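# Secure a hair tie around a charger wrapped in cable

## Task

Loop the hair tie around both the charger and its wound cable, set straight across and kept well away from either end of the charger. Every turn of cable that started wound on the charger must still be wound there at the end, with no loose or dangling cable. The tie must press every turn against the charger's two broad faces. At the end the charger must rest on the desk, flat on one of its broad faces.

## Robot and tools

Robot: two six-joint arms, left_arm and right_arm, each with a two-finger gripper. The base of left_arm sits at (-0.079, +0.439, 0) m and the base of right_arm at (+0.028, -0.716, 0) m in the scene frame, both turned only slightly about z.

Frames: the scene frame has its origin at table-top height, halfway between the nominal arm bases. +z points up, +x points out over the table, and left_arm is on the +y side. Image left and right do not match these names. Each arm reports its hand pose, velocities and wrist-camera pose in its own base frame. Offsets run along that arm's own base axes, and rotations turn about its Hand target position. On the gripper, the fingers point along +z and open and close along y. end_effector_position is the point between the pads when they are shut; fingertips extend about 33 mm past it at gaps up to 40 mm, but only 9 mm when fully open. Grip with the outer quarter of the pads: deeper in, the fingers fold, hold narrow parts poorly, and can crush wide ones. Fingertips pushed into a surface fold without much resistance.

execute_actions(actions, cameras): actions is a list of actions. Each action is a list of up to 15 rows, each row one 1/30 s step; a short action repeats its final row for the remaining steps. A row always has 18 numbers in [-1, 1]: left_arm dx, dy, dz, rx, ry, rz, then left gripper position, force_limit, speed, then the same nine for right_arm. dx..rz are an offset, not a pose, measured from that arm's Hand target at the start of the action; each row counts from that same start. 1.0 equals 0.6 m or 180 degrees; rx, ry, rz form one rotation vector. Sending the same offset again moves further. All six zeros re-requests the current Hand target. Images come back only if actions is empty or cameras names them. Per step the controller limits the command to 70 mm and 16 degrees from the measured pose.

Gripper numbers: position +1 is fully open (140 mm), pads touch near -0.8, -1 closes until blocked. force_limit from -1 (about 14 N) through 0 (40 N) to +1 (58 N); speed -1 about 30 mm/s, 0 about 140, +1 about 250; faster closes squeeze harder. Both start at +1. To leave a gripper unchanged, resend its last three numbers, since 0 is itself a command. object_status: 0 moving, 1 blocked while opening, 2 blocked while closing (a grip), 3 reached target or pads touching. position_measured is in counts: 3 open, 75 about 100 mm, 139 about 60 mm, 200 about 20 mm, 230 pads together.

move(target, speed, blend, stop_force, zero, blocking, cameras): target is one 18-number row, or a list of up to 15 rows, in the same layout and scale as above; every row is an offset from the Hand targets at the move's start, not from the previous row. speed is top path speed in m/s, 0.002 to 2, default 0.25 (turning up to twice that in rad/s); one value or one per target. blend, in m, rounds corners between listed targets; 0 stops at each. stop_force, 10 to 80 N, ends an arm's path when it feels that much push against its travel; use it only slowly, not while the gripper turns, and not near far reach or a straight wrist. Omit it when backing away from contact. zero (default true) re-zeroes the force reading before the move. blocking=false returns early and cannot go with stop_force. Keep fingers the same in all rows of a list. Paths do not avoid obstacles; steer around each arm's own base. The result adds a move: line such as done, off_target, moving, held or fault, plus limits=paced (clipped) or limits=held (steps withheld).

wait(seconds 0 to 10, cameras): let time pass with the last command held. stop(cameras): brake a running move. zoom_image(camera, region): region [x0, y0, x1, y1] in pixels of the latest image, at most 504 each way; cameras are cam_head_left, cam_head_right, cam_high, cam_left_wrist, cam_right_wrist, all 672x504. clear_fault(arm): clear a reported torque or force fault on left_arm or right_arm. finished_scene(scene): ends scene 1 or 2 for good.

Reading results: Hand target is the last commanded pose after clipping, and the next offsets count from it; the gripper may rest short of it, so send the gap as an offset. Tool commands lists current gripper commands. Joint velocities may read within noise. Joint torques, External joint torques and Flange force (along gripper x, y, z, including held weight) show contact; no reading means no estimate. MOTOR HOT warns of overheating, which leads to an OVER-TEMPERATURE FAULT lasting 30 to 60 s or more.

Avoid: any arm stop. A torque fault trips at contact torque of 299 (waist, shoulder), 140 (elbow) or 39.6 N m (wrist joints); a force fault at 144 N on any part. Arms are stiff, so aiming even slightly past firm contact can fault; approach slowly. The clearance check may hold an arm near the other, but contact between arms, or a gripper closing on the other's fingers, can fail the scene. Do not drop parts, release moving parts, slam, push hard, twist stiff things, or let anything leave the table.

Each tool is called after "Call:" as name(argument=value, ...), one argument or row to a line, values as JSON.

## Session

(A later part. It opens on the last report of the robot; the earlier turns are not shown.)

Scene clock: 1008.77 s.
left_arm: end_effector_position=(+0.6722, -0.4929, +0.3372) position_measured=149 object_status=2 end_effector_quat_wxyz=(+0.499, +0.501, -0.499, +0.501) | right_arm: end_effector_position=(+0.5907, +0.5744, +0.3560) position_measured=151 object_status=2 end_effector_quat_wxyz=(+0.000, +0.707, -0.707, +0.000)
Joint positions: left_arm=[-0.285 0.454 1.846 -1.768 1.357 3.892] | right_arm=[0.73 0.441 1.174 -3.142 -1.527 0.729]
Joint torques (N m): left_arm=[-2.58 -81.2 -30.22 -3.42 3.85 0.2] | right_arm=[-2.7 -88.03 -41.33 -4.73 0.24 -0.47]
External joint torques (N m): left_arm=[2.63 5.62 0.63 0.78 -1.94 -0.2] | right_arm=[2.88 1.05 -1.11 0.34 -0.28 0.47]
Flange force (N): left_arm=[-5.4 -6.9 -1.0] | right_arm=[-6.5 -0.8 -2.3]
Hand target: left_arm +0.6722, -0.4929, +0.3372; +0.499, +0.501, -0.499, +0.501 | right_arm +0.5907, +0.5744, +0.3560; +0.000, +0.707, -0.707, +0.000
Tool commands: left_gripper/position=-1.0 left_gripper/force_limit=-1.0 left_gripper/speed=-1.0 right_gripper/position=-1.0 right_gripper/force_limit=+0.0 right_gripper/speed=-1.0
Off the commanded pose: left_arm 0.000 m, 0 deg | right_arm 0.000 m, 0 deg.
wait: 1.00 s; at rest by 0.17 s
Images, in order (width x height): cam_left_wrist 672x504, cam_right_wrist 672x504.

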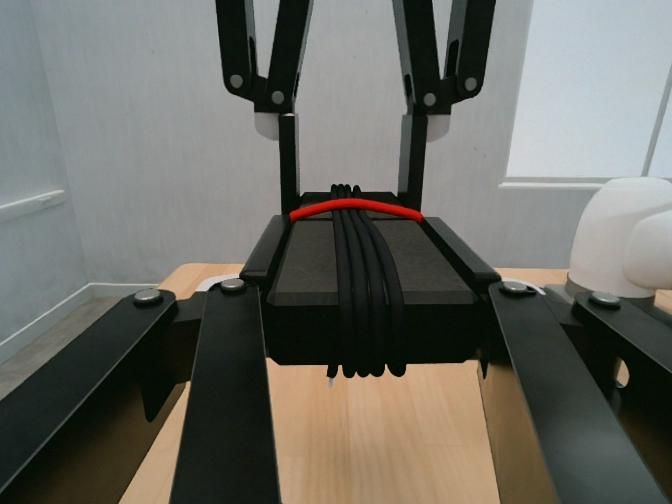

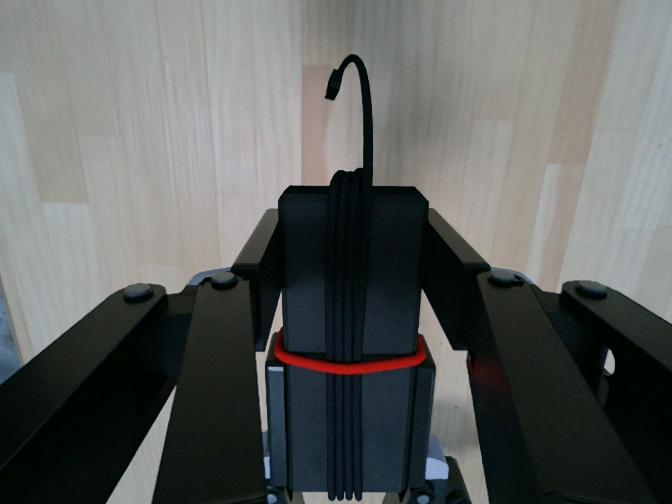

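Call:
move(
  target=[0, 0, 0, 0, 0, 0, -0.08, 0, -1, 0, 0, 0, 0, 0, 0, -1, 0, -1],
  cameras=["cam_left_wrist", "cam_right_wrist"],
)

Call:
zoom_image(
  camera="cam_right_wrist",
  region=[200, 240, 500, 504],
)

Call:
zoom_image(
  camera="cam_left_wrist",
  region=[200, 120, 530, 400],
)

Scene clock: 1012.97 s.
left_arm: end_effector_position=(+0.6722, -0.4929, +0.3372) position_measured=139 object_status=3 end_effector_quat_wxyz=(+0.499, +0.501, -0.499, +0.501) | right_arm: end_effector_position=(+0.5907, +0.5744, +0.3560) position_measured=151 object_status=2 end_effector_quat_wxyz=(+0.000, +0.707, -0.707, +0.000)
Joint positions: left_arm=[-0.285 0.454 1.846 -1.768 1.357 3.892] | right_arm=[0.73 0.441 1.174 -3.142 -1.527 0.729]
Joint torques (N m): left_arm=[-1.35 -77.09 -28.5 -2.8 2.04 0.31] | right_arm=[-1.65 -92.54 -43.29 -4.03 -0.28 -0.31]
External joint torques (N m): left_arm=[1.77 1.36 -1.12 0.18 -0.14 -0.31] | right_arm=[1.84 5.08 0.77 -0.37 0.24 0.31]
Flange force (N): left_arm=[-0.3 -5.0 -1.5] | right_arm=[-6.6 -3.1 2.1]
Hand target: left_arm +0.6722, -0.4929, +0.3372; +0.499, +0.501, -0.499, +0.501 | right_arm +0.5907, +0.5744, +0.3560; +0.000, +0.707, -0.707, +0.000
Off the commanded pose: left_arm 0.000 m, 0 deg | right_arm 0.000 m, 0 deg.
move: done
Images, in order (width x height): cam_left_wrist 672x504, cam_right_wrist 672x504.

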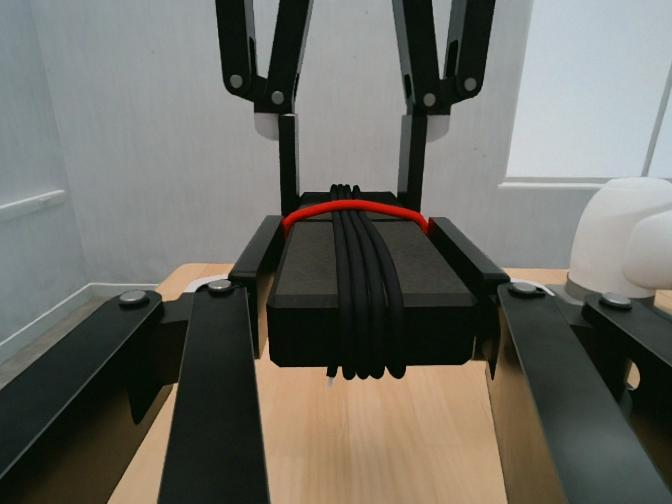

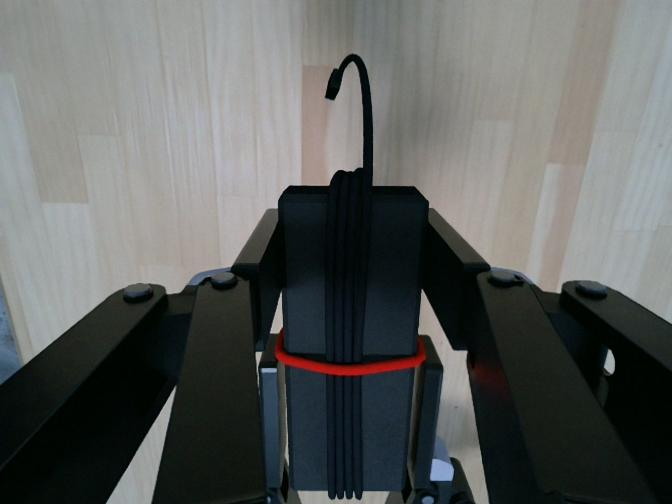

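Scaled by 1.680.

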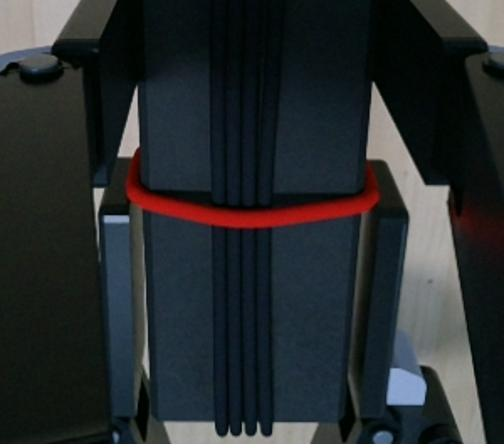

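Scaled by 1.527.

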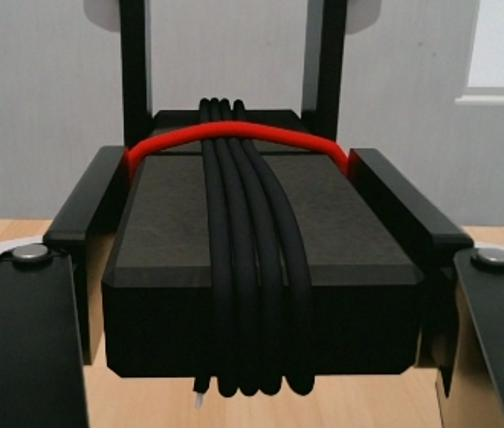

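Call:
move(
  target=[
    [-0.0003, 0.042, 0, 0, 0, 0, -0.08, 0, -1, 0, 0, 0, 0, 0, 0, -1, 0, -1],
    [0, 0.38, 0.05, 0, 0, 0, -0.08, 0, -1, 0, 0, 0, 0, 0, 0, -1, 0, -1],
  ],
  speed=[0.03, 0.15],
  cameras=["all"],
)

Call:
zoom_image(
  camera="cam_right_wrist",
  region=[200, 140, 500, 404],
)

Call:
zoom_image(
  camera="cam_left_wrist",
  region=[260, 120, 440, 280],
)

Call:
zoom_image(
  camera="cam_head_left",
  region=[370, 180, 460, 270],
)

Scene clock: 1020.00 s.
left_arm: end_effector_position=(+0.6722, -0.2650, +0.3672) position_measured=139 object_status=3 end_effector_quat_wxyz=(+0.499, +0.501, -0.499, +0.501) | right_arm: end_effector_position=(+0.5907, +0.5744, +0.3560) position_measured=151 object_status=2 end_effector_quat_wxyz=(+0.000, +0.707, -0.707, +0.000)
Joint positions: left_arm=[0.049 0.402 1.86 -1.543 1.606 3.833] | right_arm=[0.73 0.441 1.174 -3.142 -1.527 0.729]
Joint torques (N m): left_arm=[-1.55 -72.3 -28.69 -2.22 1.92 0.33] | right_arm=[-2.17 -92.54 -43.38 -4.01 -0.23 -0.3]
External joint torques (N m): left_arm=[1.48 1.47 -1.13 0.15 -0.14 -0.33] | right_arm=[2.15 4.86 0.76 -0.4 0.19 0.3]
Flange force (N): left_arm=[-0.3 -4.3 -2.6] | right_arm=[-6.7 -2.6 2.0]
Hand target: left_arm +0.6722, -0.2649, +0.3672; +0.499, +0.501, -0.499, +0.501 | right_arm +0.5907, +0.5744, +0.3560; +0.000, +0.707, -0.707, +0.000
Off the commanded pose: left_arm 0.000 m, 0 deg | right_arm 0.000 m, 0 deg.
move: done

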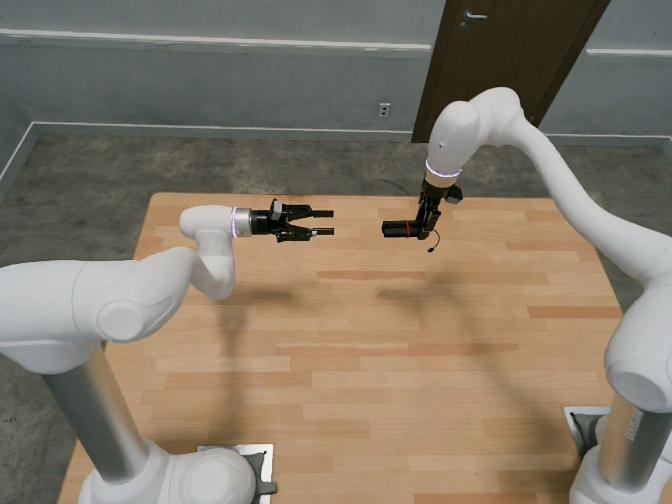

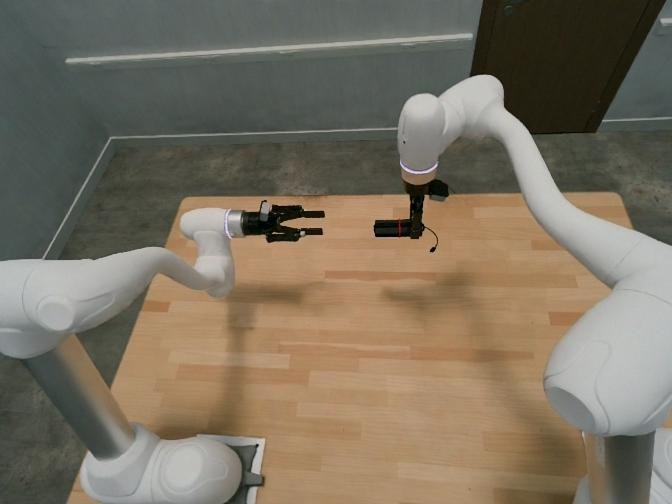

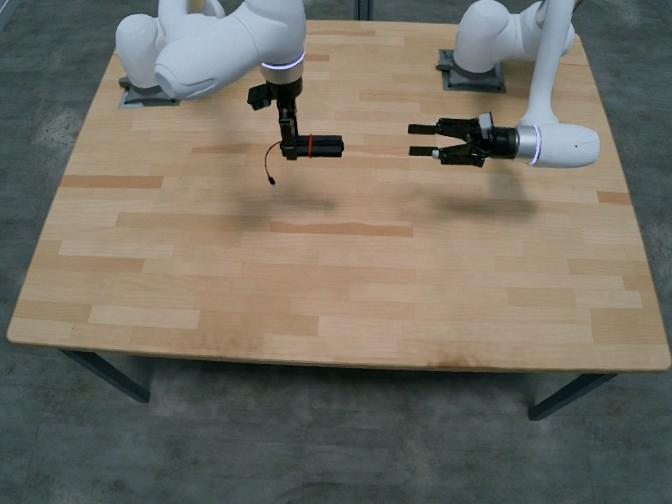

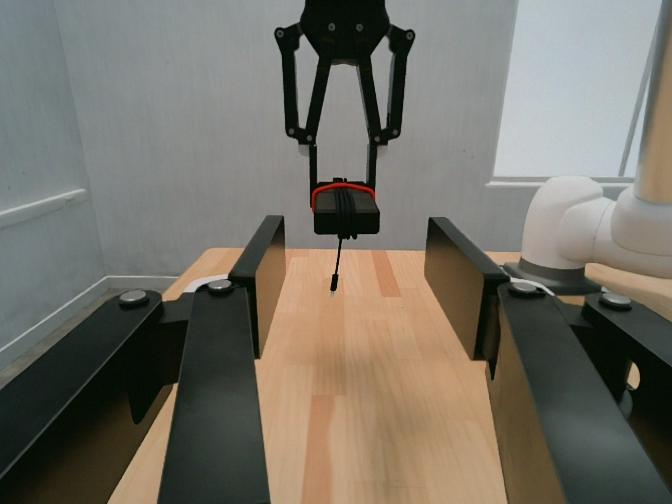

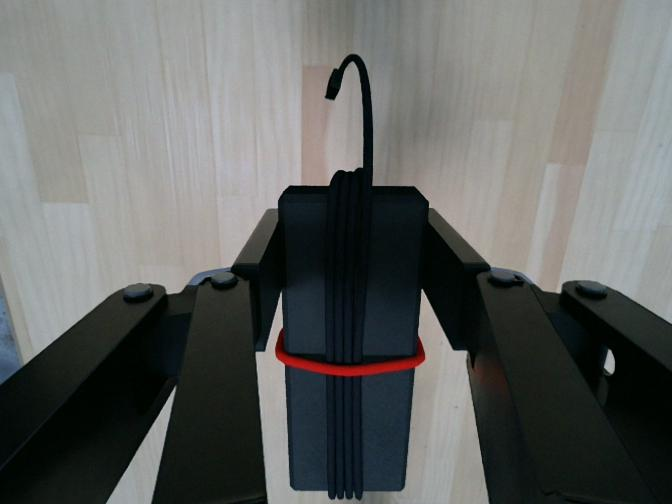

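Scaled by 1.680.

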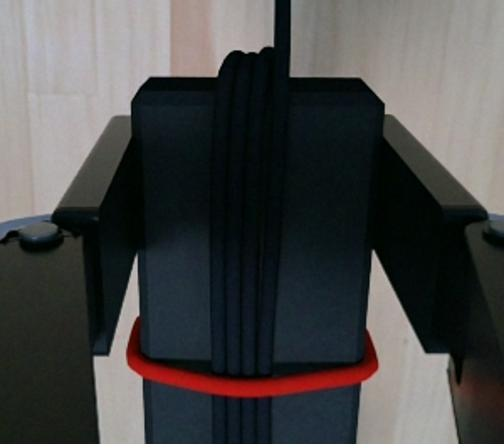

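Scaled by 2.800.

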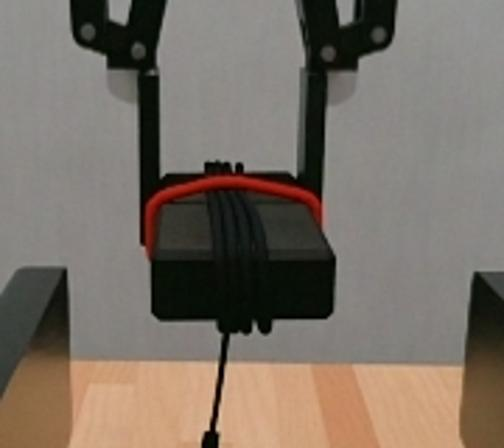

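Scaled by 5.600.

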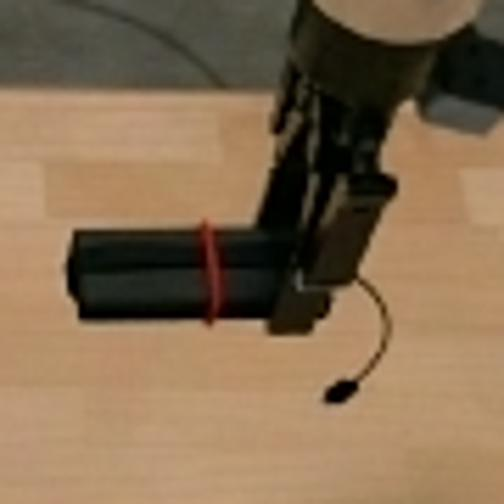

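Call:
zoom_image(
  camera="cam_high",
  region=[260, 110, 360, 190],
)

Call:
zoom_image(
  camera="cam_head_right",
  region=[350, 190, 450, 270],
)

Scaled by 5.040.

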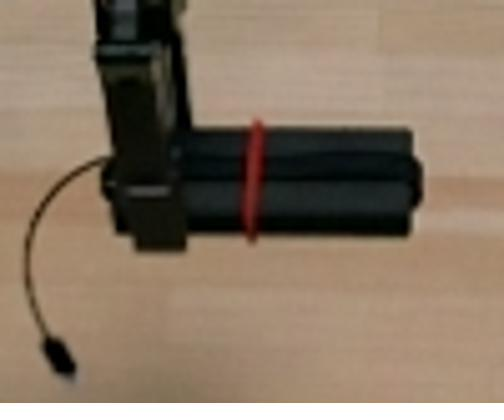

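Scaled by 5.040.

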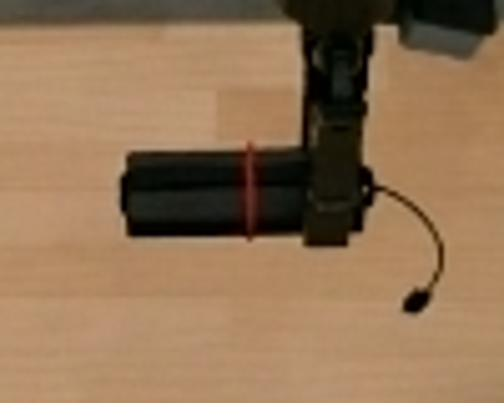

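Call:
move(
  target=[
    [0, 0, 0, 0, 0, 0, -0.08, 0, -1, 0, 0, -0.49, 0, 0, 0, -1, 0, -1],
  ],
  speed=0.12,
  cameras=["cam_right_wrist", "cam_head_left", "cam_high"],
)

Call:
zoom_image(
  camera="cam_head_left",
  region=[370, 220, 460, 310],
)

Call:
zoom_image(
  camera="cam_high",
  region=[250, 140, 350, 230],
)

Scene clock: 1037.93 s.
left_arm: end_effector_position=(+0.6722, -0.2649, +0.3672) position_measured=139 object_status=3 end_effector_quat_wxyz=(+0.499, +0.501, -0.499, +0.501) | right_arm: end_effector_position=(+0.5907, +0.5744, +0.0621) position_measured=151 object_status=2 end_effector_quat_wxyz=(+0.000, +0.707, -0.707, +0.000)
Joint positions: left_arm=[0.049 0.402 1.86 -1.543 1.606 3.833] | right_arm=[0.73 0.577 1.514 -3.142 -1.051 0.73]
Joint torques (N m): left_arm=[-0.99 -72.19 -28.59 -2.21 2.01 0.29] | right_arm=[-2.05 -99.45 -37.42 -3.52 -0.22 -0.33]
External joint torques (N m): left_arm=[0.71 1.5 -1.23 0.12 -0.22 -0.29] | right_arm=[1.97 5.97 0.67 -0.28 0.18 0.33]
Flange force (N): left_arm=[-0.3 -4.6 -1.4] | right_arm=[-6.7 -2.9 5.5]
Hand target: left_arm +0.6722, -0.2649, +0.3672; +0.499, +0.501, -0.499, +0.501 | right_arm +0.5907, +0.5744, +0.0620; +0.000, +0.707, -0.707, +0.000
Off the commanded pose: left_arm 0.000 m, 0 deg | right_arm 0.000 m, 0 deg.
move: done
Images, in order (width x height): cam_head_left 672x504, cam_high 672x504, cam_right_wrist 672x504.

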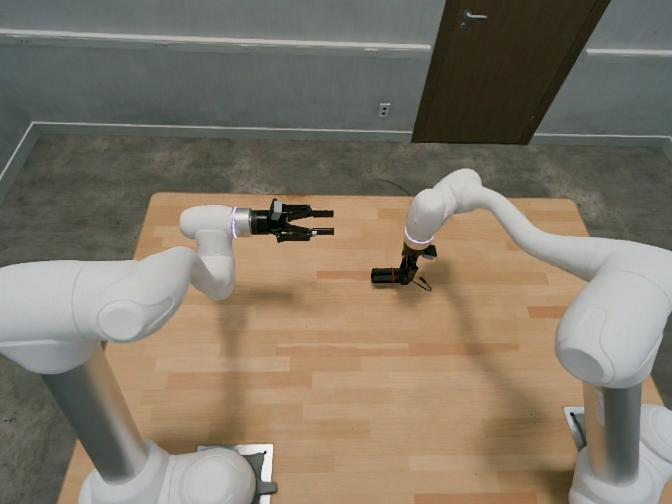

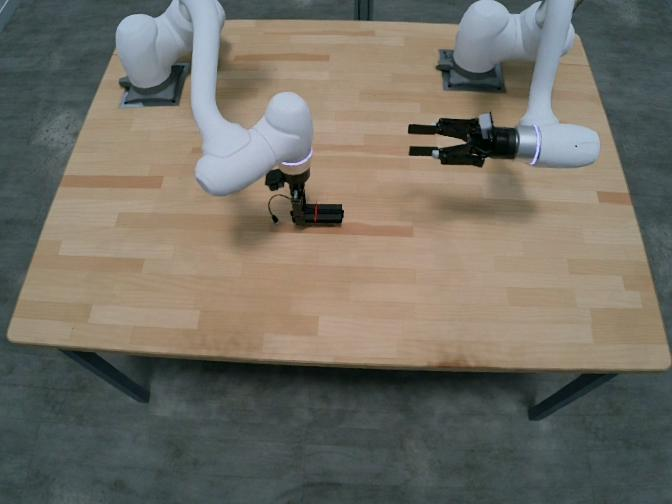

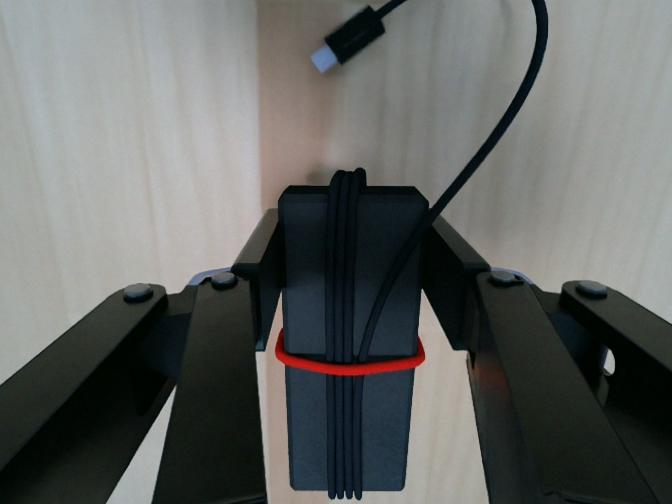

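Scaled by 5.600.

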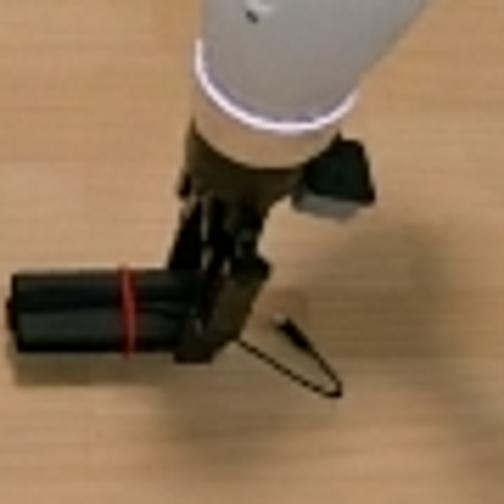

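Scaled by 5.040.

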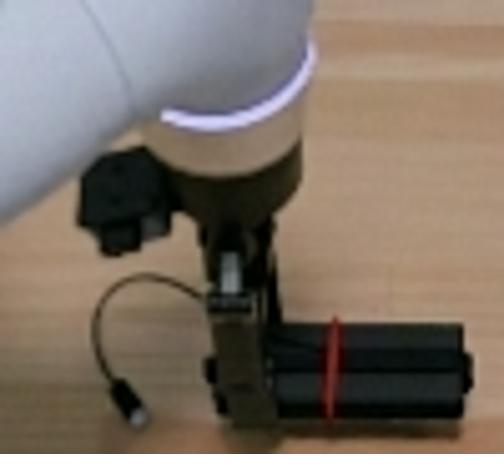

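Call:
move(
  target=[0, 0, 0, 0, 0, 0, -0.08, 0, -1, 0, 0, 0.15, 0, 0, 0, -1, 0, -1],
  speed=0.08,
  cameras=["cam_right_wrist", "cam_head_left", "cam_high"],
)

Call:
zoom_image(
  camera="cam_high",
  region=[250, 120, 350, 210],
)

Call:
zoom_image(
  camera="cam_right_wrist",
  region=[200, 0, 560, 400],
)

Scene clock: 1044.97 s.
left_arm: end_effector_position=(+0.6722, -0.2649, +0.3672) position_measured=139 object_status=3 end_effector_quat_wxyz=(+0.499, +0.501, -0.499, +0.501) | right_arm: end_effector_position=(+0.5907, +0.5744, +0.1520) position_measured=151 object_status=2 end_effector_quat_wxyz=(+0.000, +0.707, -0.707, +0.000)
Joint positions: left_arm=[0.049 0.402 1.86 -1.543 1.606 3.833] | right_arm=[0.73 0.513 1.439 -3.142 -1.189 0.729]
Joint torques (N m): left_arm=[-1.36 -72.14 -28.67 -2.25 1.94 0.29] | right_arm=[-1.96 -96.42 -40.05 -3.85 -0.19 -0.34]
External joint torques (N m): left_arm=[1.43 1.53 -1.11 0.2 -0.16 -0.29] | right_arm=[2.16 4.51 0.22 -0.28 0.15 0.34]
Flange force (N): left_arm=[-0.4 -4.3 -2.5] | right_arm=[-6.5 -2.4 3.2]
Hand target: left_arm +0.6722, -0.2649, +0.3672; +0.499, +0.501, -0.499, +0.501 | right_arm +0.5907, +0.5744, +0.1520; +0.000, +0.707, -0.707, +0.000
Off the commanded pose: left_arm 0.000 m, 0 deg | right_arm 0.000 m, 0 deg.
move: done
Images, in order (width x height): cam_head_left 672x504, cam_high 672x504, cam_right_wrist 672x504.

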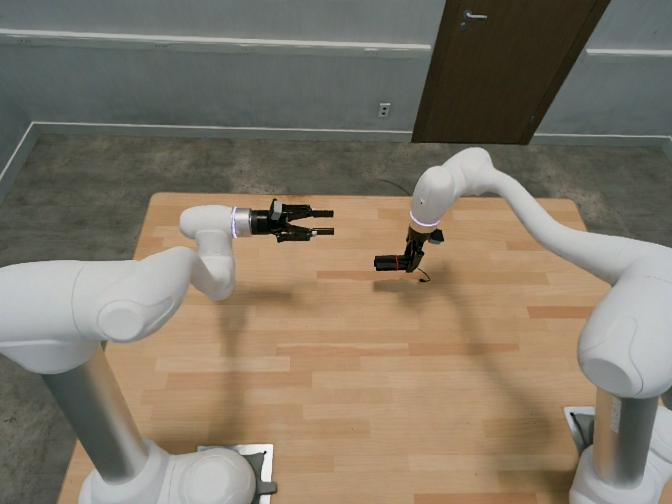

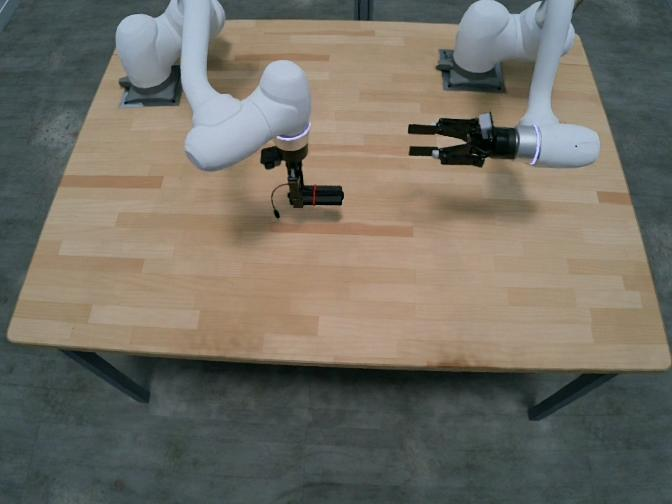

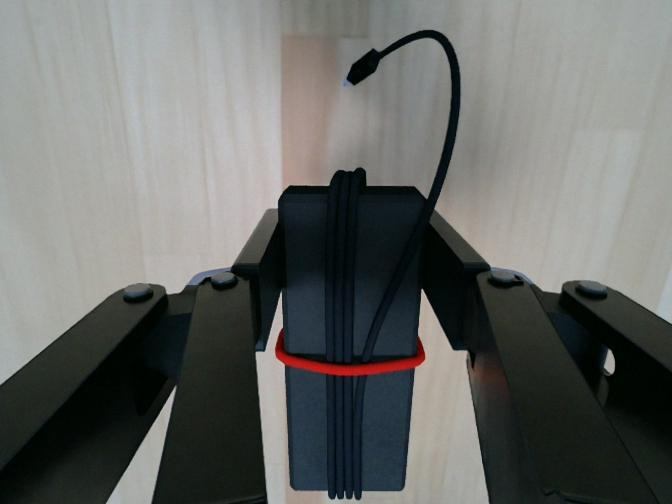

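Scaled by 5.040.

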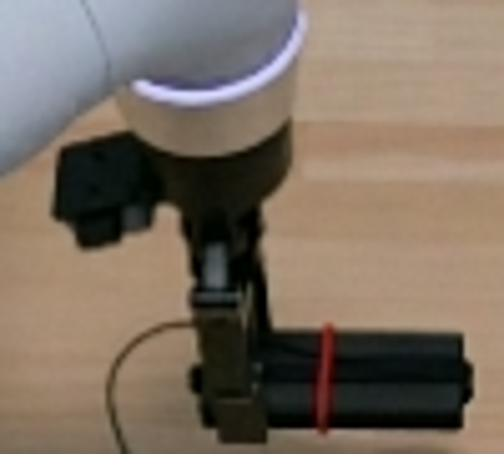

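Scaled by 1.260.

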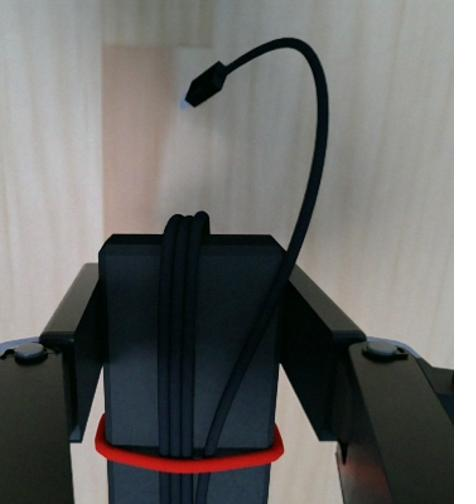

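Call:
move(
  target=[0, 0, 0, 0, 0, 0, -0.08, 0, -1, 0, 0, 0.2, 0, 0.2, 0, -1, 0, -1],
  speed=0.15,
  cameras=["cam_right_wrist", "cam_head_left", "cam_high"],
)

Call:
zoom_image(
  camera="cam_high",
  region=[250, 80, 370, 190],
)

Call:
zoom_image(
  camera="cam_right_wrist",
  region=[200, 0, 560, 400],
)

Scene clock: 1063.23 s.
left_arm: end_effector_position=(+0.6722, -0.2649, +0.3672) position_measured=139 object_status=3 end_effector_quat_wxyz=(+0.499, +0.501, -0.499, +0.501) | right_arm: end_effector_position=(+0.5907, +0.5744, +0.2721) position_measured=151 object_status=2 end_effector_quat_wxyz=(+0.218, +0.673, -0.672, -0.218)
Joint positions: left_arm=[0.049 0.402 1.86 -1.543 1.606 3.833] | right_arm=[0.596 0.74 0.954 -2.777 -1.964 0.646]
Joint torques (N m): left_arm=[-1.34 -72.41 -28.65 -2.25 1.93 0.3] | right_arm=[-1.69 -117.53 -40.93 -2.46 -2.05 -0.33]
External joint torques (N m): left_arm=[1.24 1.7 -1.17 0.18 -0.14 -0.3] | right_arm=[1.64 5.42 0.09 -0.74 0.7 0.36]
Flange force (N): left_arm=[-0.6 -4.7 -2.3] | right_arm=[-7.1 -6.7 -1.8]
Hand target: left_arm +0.6722, -0.2649, +0.3672; +0.499, +0.501, -0.499, +0.501 | right_arm +0.5907, +0.5744, +0.2720; +0.218, +0.673, -0.672, -0.218
Off the commanded pose: left_arm 0.000 m, 0 deg | right_arm 0.000 m, 0 deg.
move: done
Images, in order (width x height): cam_head_left 672x504, cam_high 672x504, cam_right_wrist 672x504.

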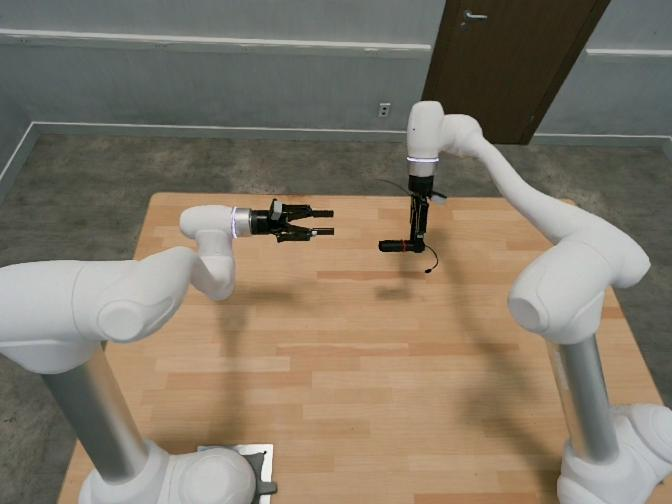

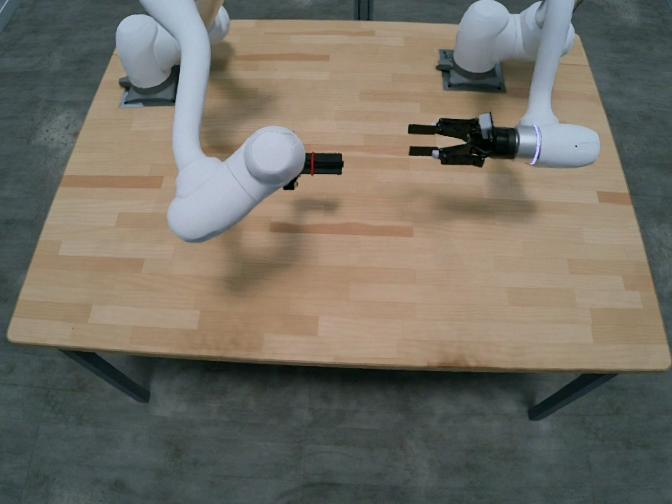

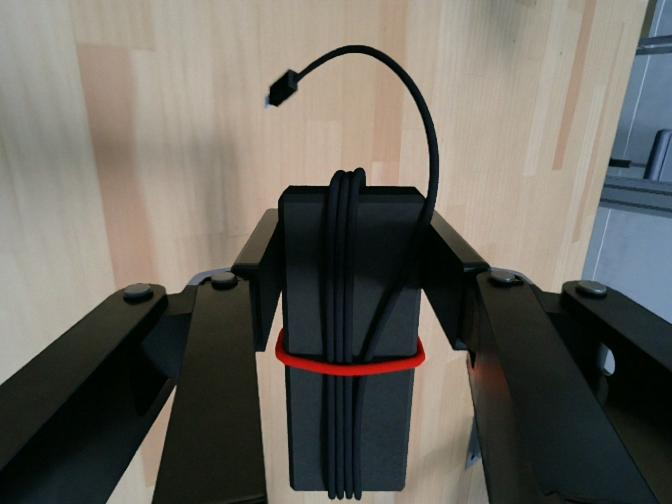

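Scaled by 4.200.

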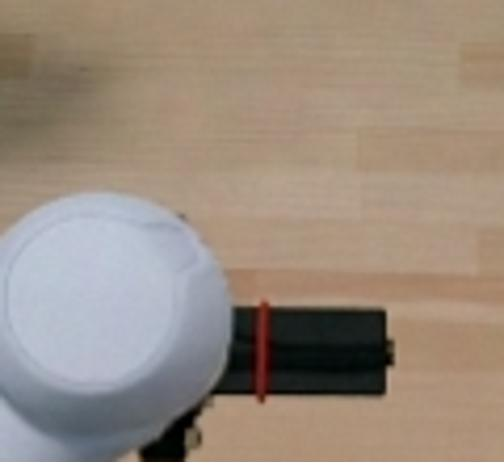

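Scaled by 1.260.

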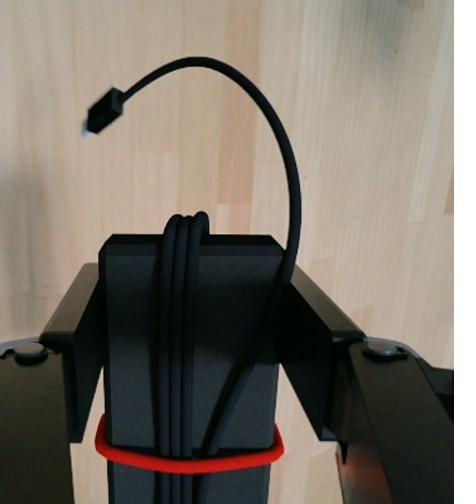

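Call:
move(
  target=[0, 0, 0, 0, 0, 0, -0.08, 0, -1, 0, -0.02, 0.2, 0.482, -0.1559, -0.1566, -1, 0, -1],
  speed=0.25,
  cameras=["all"],
)

Call:
zoom_image(
  camera="cam_right_wrist",
  region=[200, 0, 560, 400],
)

Call:
zoom_image(
  camera="cam_high",
  region=[240, 80, 360, 190],
)

Scene clock: 1096.13 s.
left_arm: end_effector_position=(+0.6722, -0.2649, +0.3672) position_measured=139 object_status=3 end_effector_quat_wxyz=(+0.499, +0.501, -0.499, +0.501) | right_arm: end_effector_position=(+0.5907, +0.5624, +0.3921) position_measured=151 object_status=2 end_effector_quat_wxyz=(+0.500, -0.500, +0.500, +0.500)
Joint positions: left_arm=[0.049 0.402 1.86 -1.543 1.606 3.833] | right_arm=[0.316 0.322 1.922 -1.37 -1.325 -0.697]
Joint torques (N m): left_arm=[-1.39 -71.96 -28.66 -2.25 1.89 0.33] | right_arm=[-2.73 -68.48 -32.44 4.03 -2.74 -0.34]
External joint torques (N m): left_arm=[1.3 1.21 -1.16 0.18 -0.1 -0.33] | right_arm=[2.68 3.67 0.95 -1.27 0.93 0.34]
Flange force (N): left_arm=[0.0 -4.1 -2.4] | right_arm=[3.1 -2.1 5.1]
Hand target: left_arm +0.6722, -0.2649, +0.3672; +0.499, +0.501, -0.499, +0.501 | right_arm +0.5907, +0.5624, +0.3920; +0.500, -0.500, +0.500, +0.500
Off the commanded pose: left_arm 0.000 m, 0 deg | right_arm 0.000 m, 0 deg.
move: done

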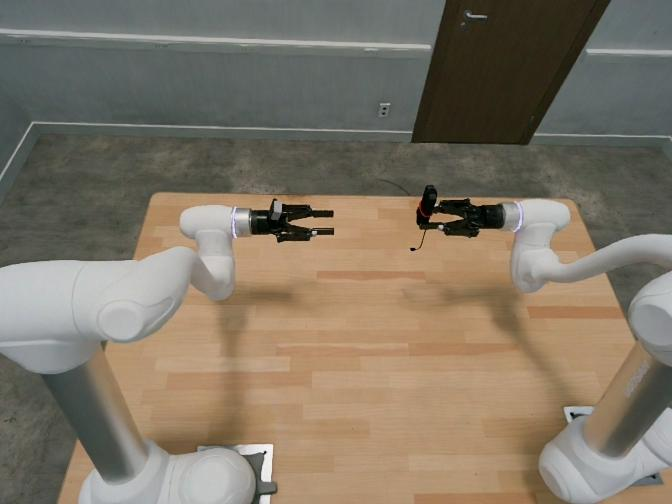

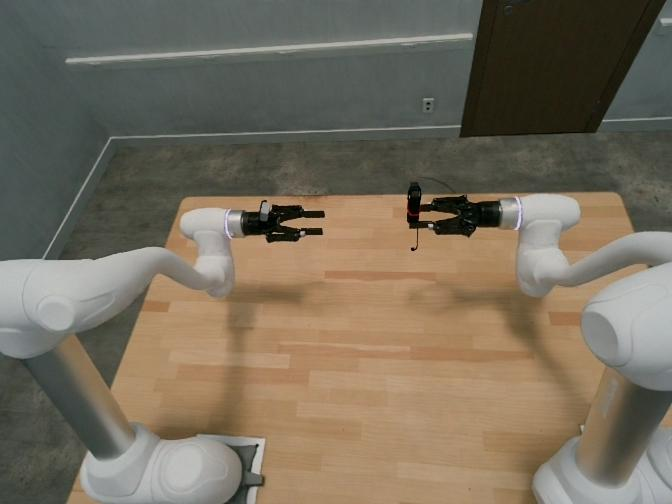

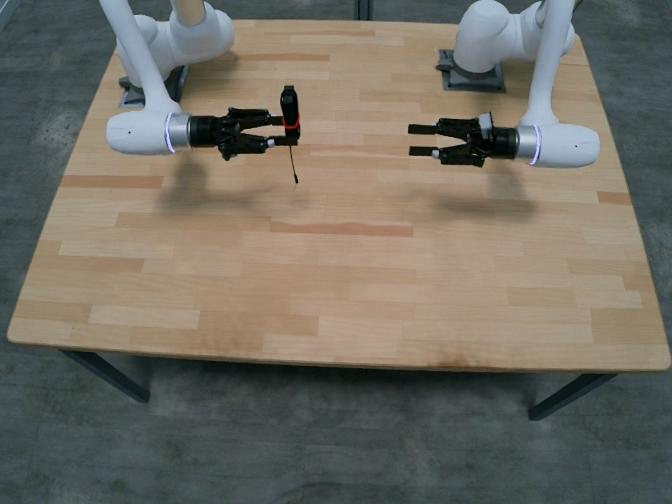

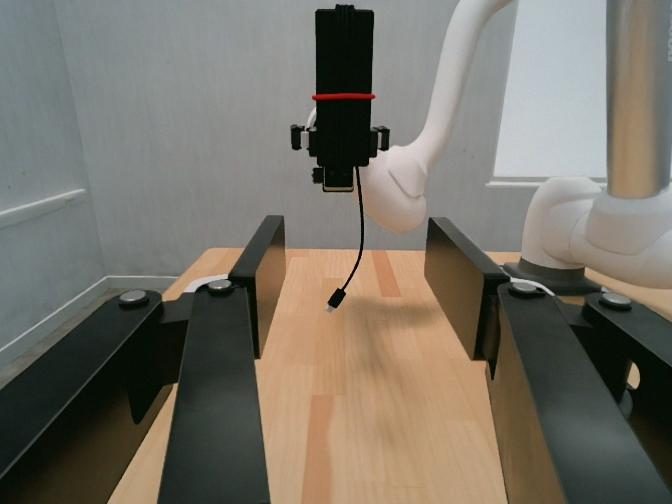

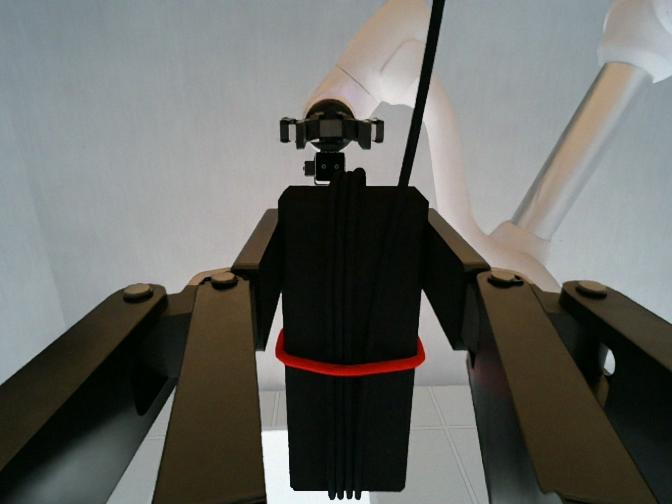

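Scaled by 1.260.

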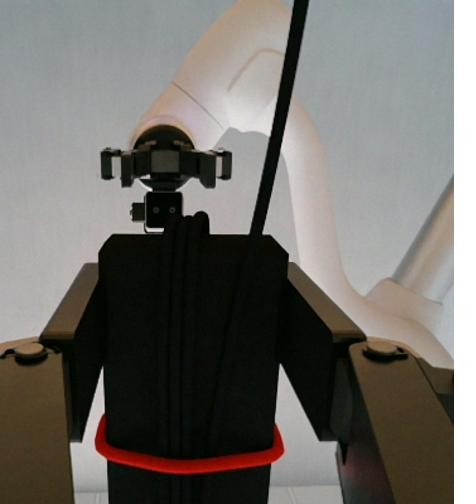

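Scaled by 4.200.

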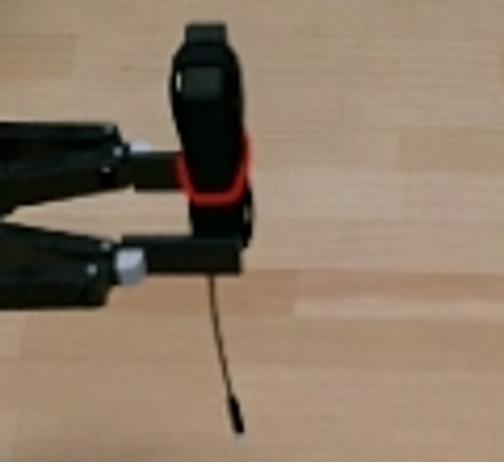

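Call:
move(
  target=[0, 0, 0, 0, 0, 0, -0.08, 0, -1, 0, 0, 0, 0, 0.1667, 0, -1, 0, -1],
  speed=0.3,
  cameras=["cam_right_wrist"],
)

Call:
zoom_image(
  camera="cam_right_wrist",
  region=[200, 0, 560, 400],
)

Scene clock: 1104.27 s.
left_arm: end_effector_position=(+0.6722, -0.2649, +0.3672) position_measured=139 object_status=3 end_effector_quat_wxyz=(+0.499, +0.501, -0.499, +0.501) | right_arm: end_effector_position=(+0.5907, +0.5625, +0.3919) position_measured=151 object_status=2 end_effector_quat_wxyz=(+0.353, -0.354, +0.612, +0.613)
Joint positions: left_arm=[0.049 0.402 1.86 -1.543 1.606 3.833] | right_arm=[0.317 0.322 1.922 -1.37 -1.326 -0.174]
Joint torques (N m): left_arm=[-1.71 -72.1 -28.66 -2.21 1.91 0.31] | right_arm=[-1.88 -68.59 -33.63 4.03 -2.36 -0.37]
External joint torques (N m): left_arm=[1.73 1.24 -1.17 0.15 -0.12 -0.31] | right_arm=[1.96 3.53 2.08 -1.24 0.54 0.4]
Flange force (N): left_arm=[0.0 -4.1 -3.0] | right_arm=[3.1 -2.2 2.7]
Hand target: left_arm +0.6722, -0.2649, +0.3672; +0.499, +0.501, -0.499, +0.501 | right_arm +0.5907, +0.5624, +0.3920; +0.353, -0.354, +0.612, +0.613
Off the commanded pose: left_arm 0.000 m, 0 deg | right_arm 0.000 m, 0 deg.
move: done
Images, in order (width x height): cam_right_wrist 672x504.

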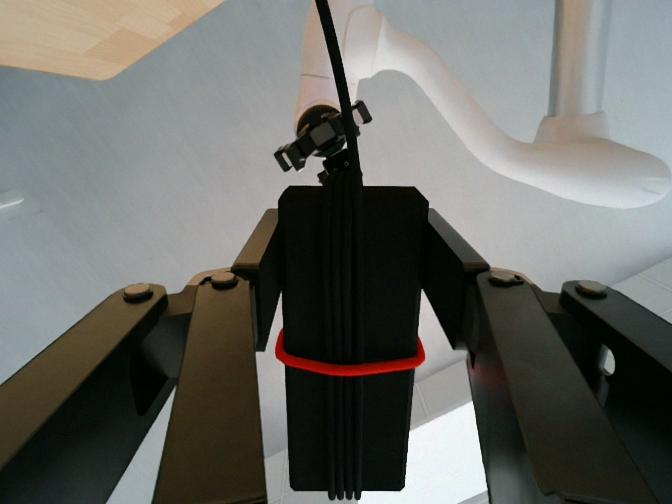

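Scaled by 1.260.

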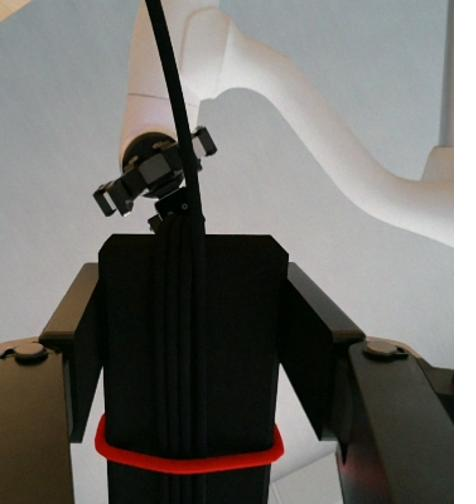

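Call:
move(
  target=[0, 0, 0, 0, 0, 0, -0.08, 0, -1, 0, -0.08, -0.2, -0.5, 0, 0, -1, 0, -1],
  speed=0.2,
  cameras=["cam_right_wrist", "cam_high", "cam_head_left", "cam_left_wrist"],
)

Call:
zoom_image(
  camera="cam_right_wrist",
  region=[200, 0, 560, 400],
)

Call:
zoom_image(
  camera="cam_high",
  region=[220, 100, 340, 210],
)

Scene clock: 1120.87 s.
left_arm: end_effector_position=(+0.6722, -0.2649, +0.3672) position_measured=139 object_status=3 end_effector_quat_wxyz=(+0.499, +0.501, -0.499, +0.501) | right_arm: end_effector_position=(+0.5907, +0.5144, +0.2721) position_measured=151 object_status=2 end_effector_quat_wxyz=(+0.000, -0.500, +0.866, +0.000)
Joint positions: left_arm=[0.049 0.402 1.86 -1.543 1.606 3.833] | right_arm=[0.672 0.392 1.397 -3.141 -1.353 1.196]
Joint torques (N m): left_arm=[-1.49 -72.37 -28.63 -2.26 1.95 0.29] | right_arm=[-2.83 -86.87 -42.45 -3.99 -0.24 -0.27]
External joint torques (N m): left_arm=[1.52 1.44 -1.22 0.2 -0.16 -0.29] | right_arm=[2.98 5.56 1.11 -0.27 0.19 0.27]
Flange force (N): left_arm=[-0.3 -4.4 -2.7] | right_arm=[-7.4 1.8 3.8]
Hand target: left_arm +0.6722, -0.2649, +0.3672; +0.499, +0.501, -0.499, +0.501 | right_arm +0.5907, +0.5144, +0.2720; +0.000, -0.500, +0.866, +0.000
Off the commanded pose: left_arm 0.000 m, 0 deg | right_arm 0.000 m, 0 deg.
move: done
Images, in order (width x height): cam_head_left 672x504, cam_high 672x504, cam_left_wrist 672x504, cam_right_wrist 672x504.

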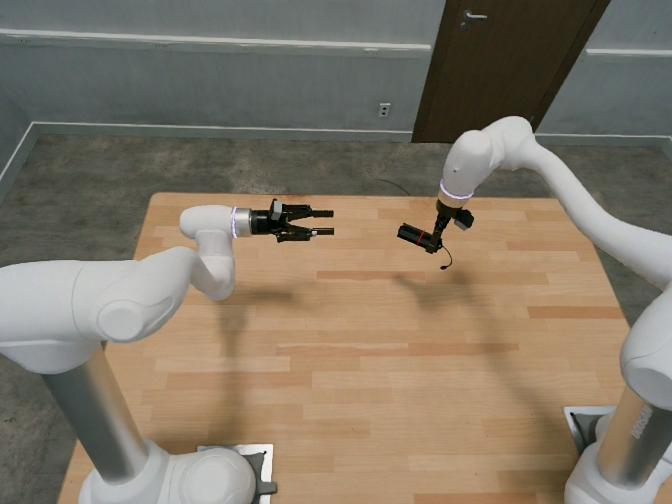

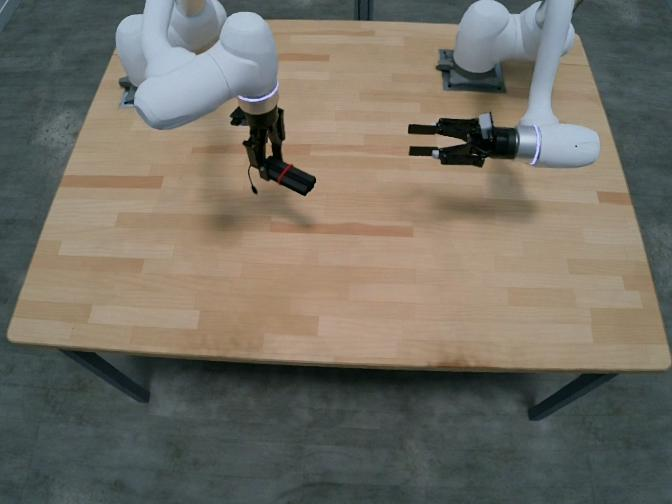

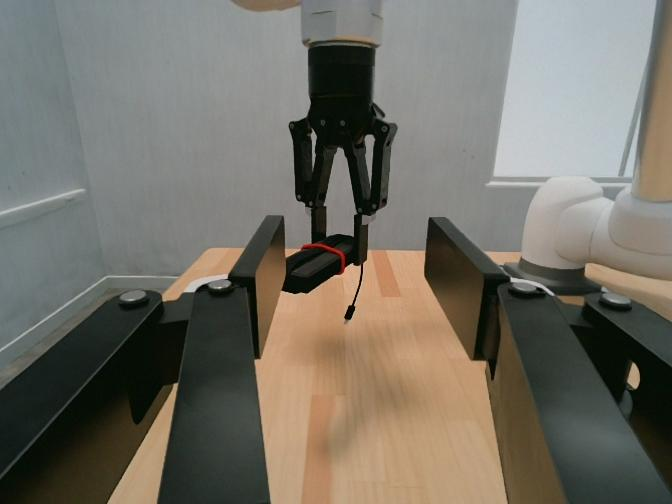

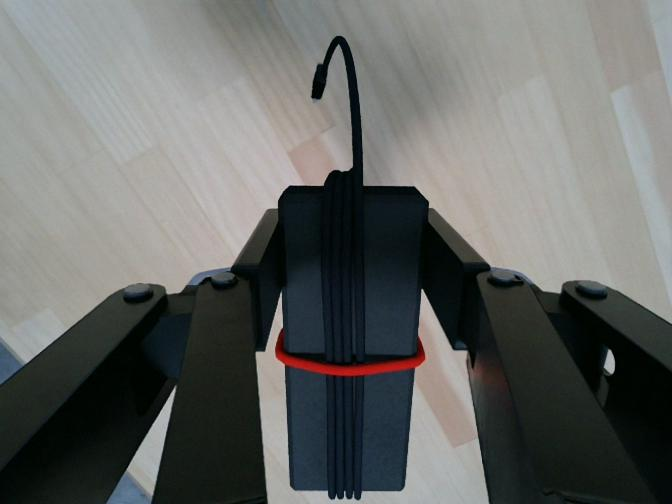

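Scaled by 1.260.

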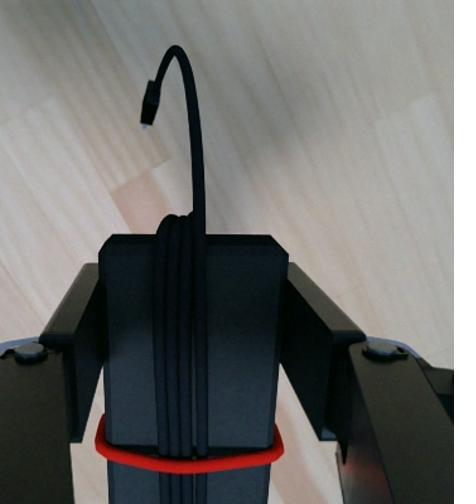

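Scaled by 4.200.

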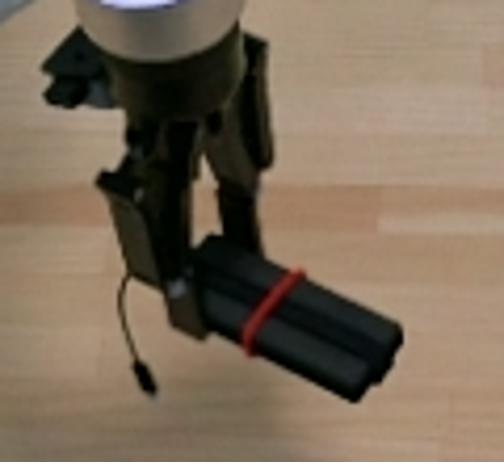

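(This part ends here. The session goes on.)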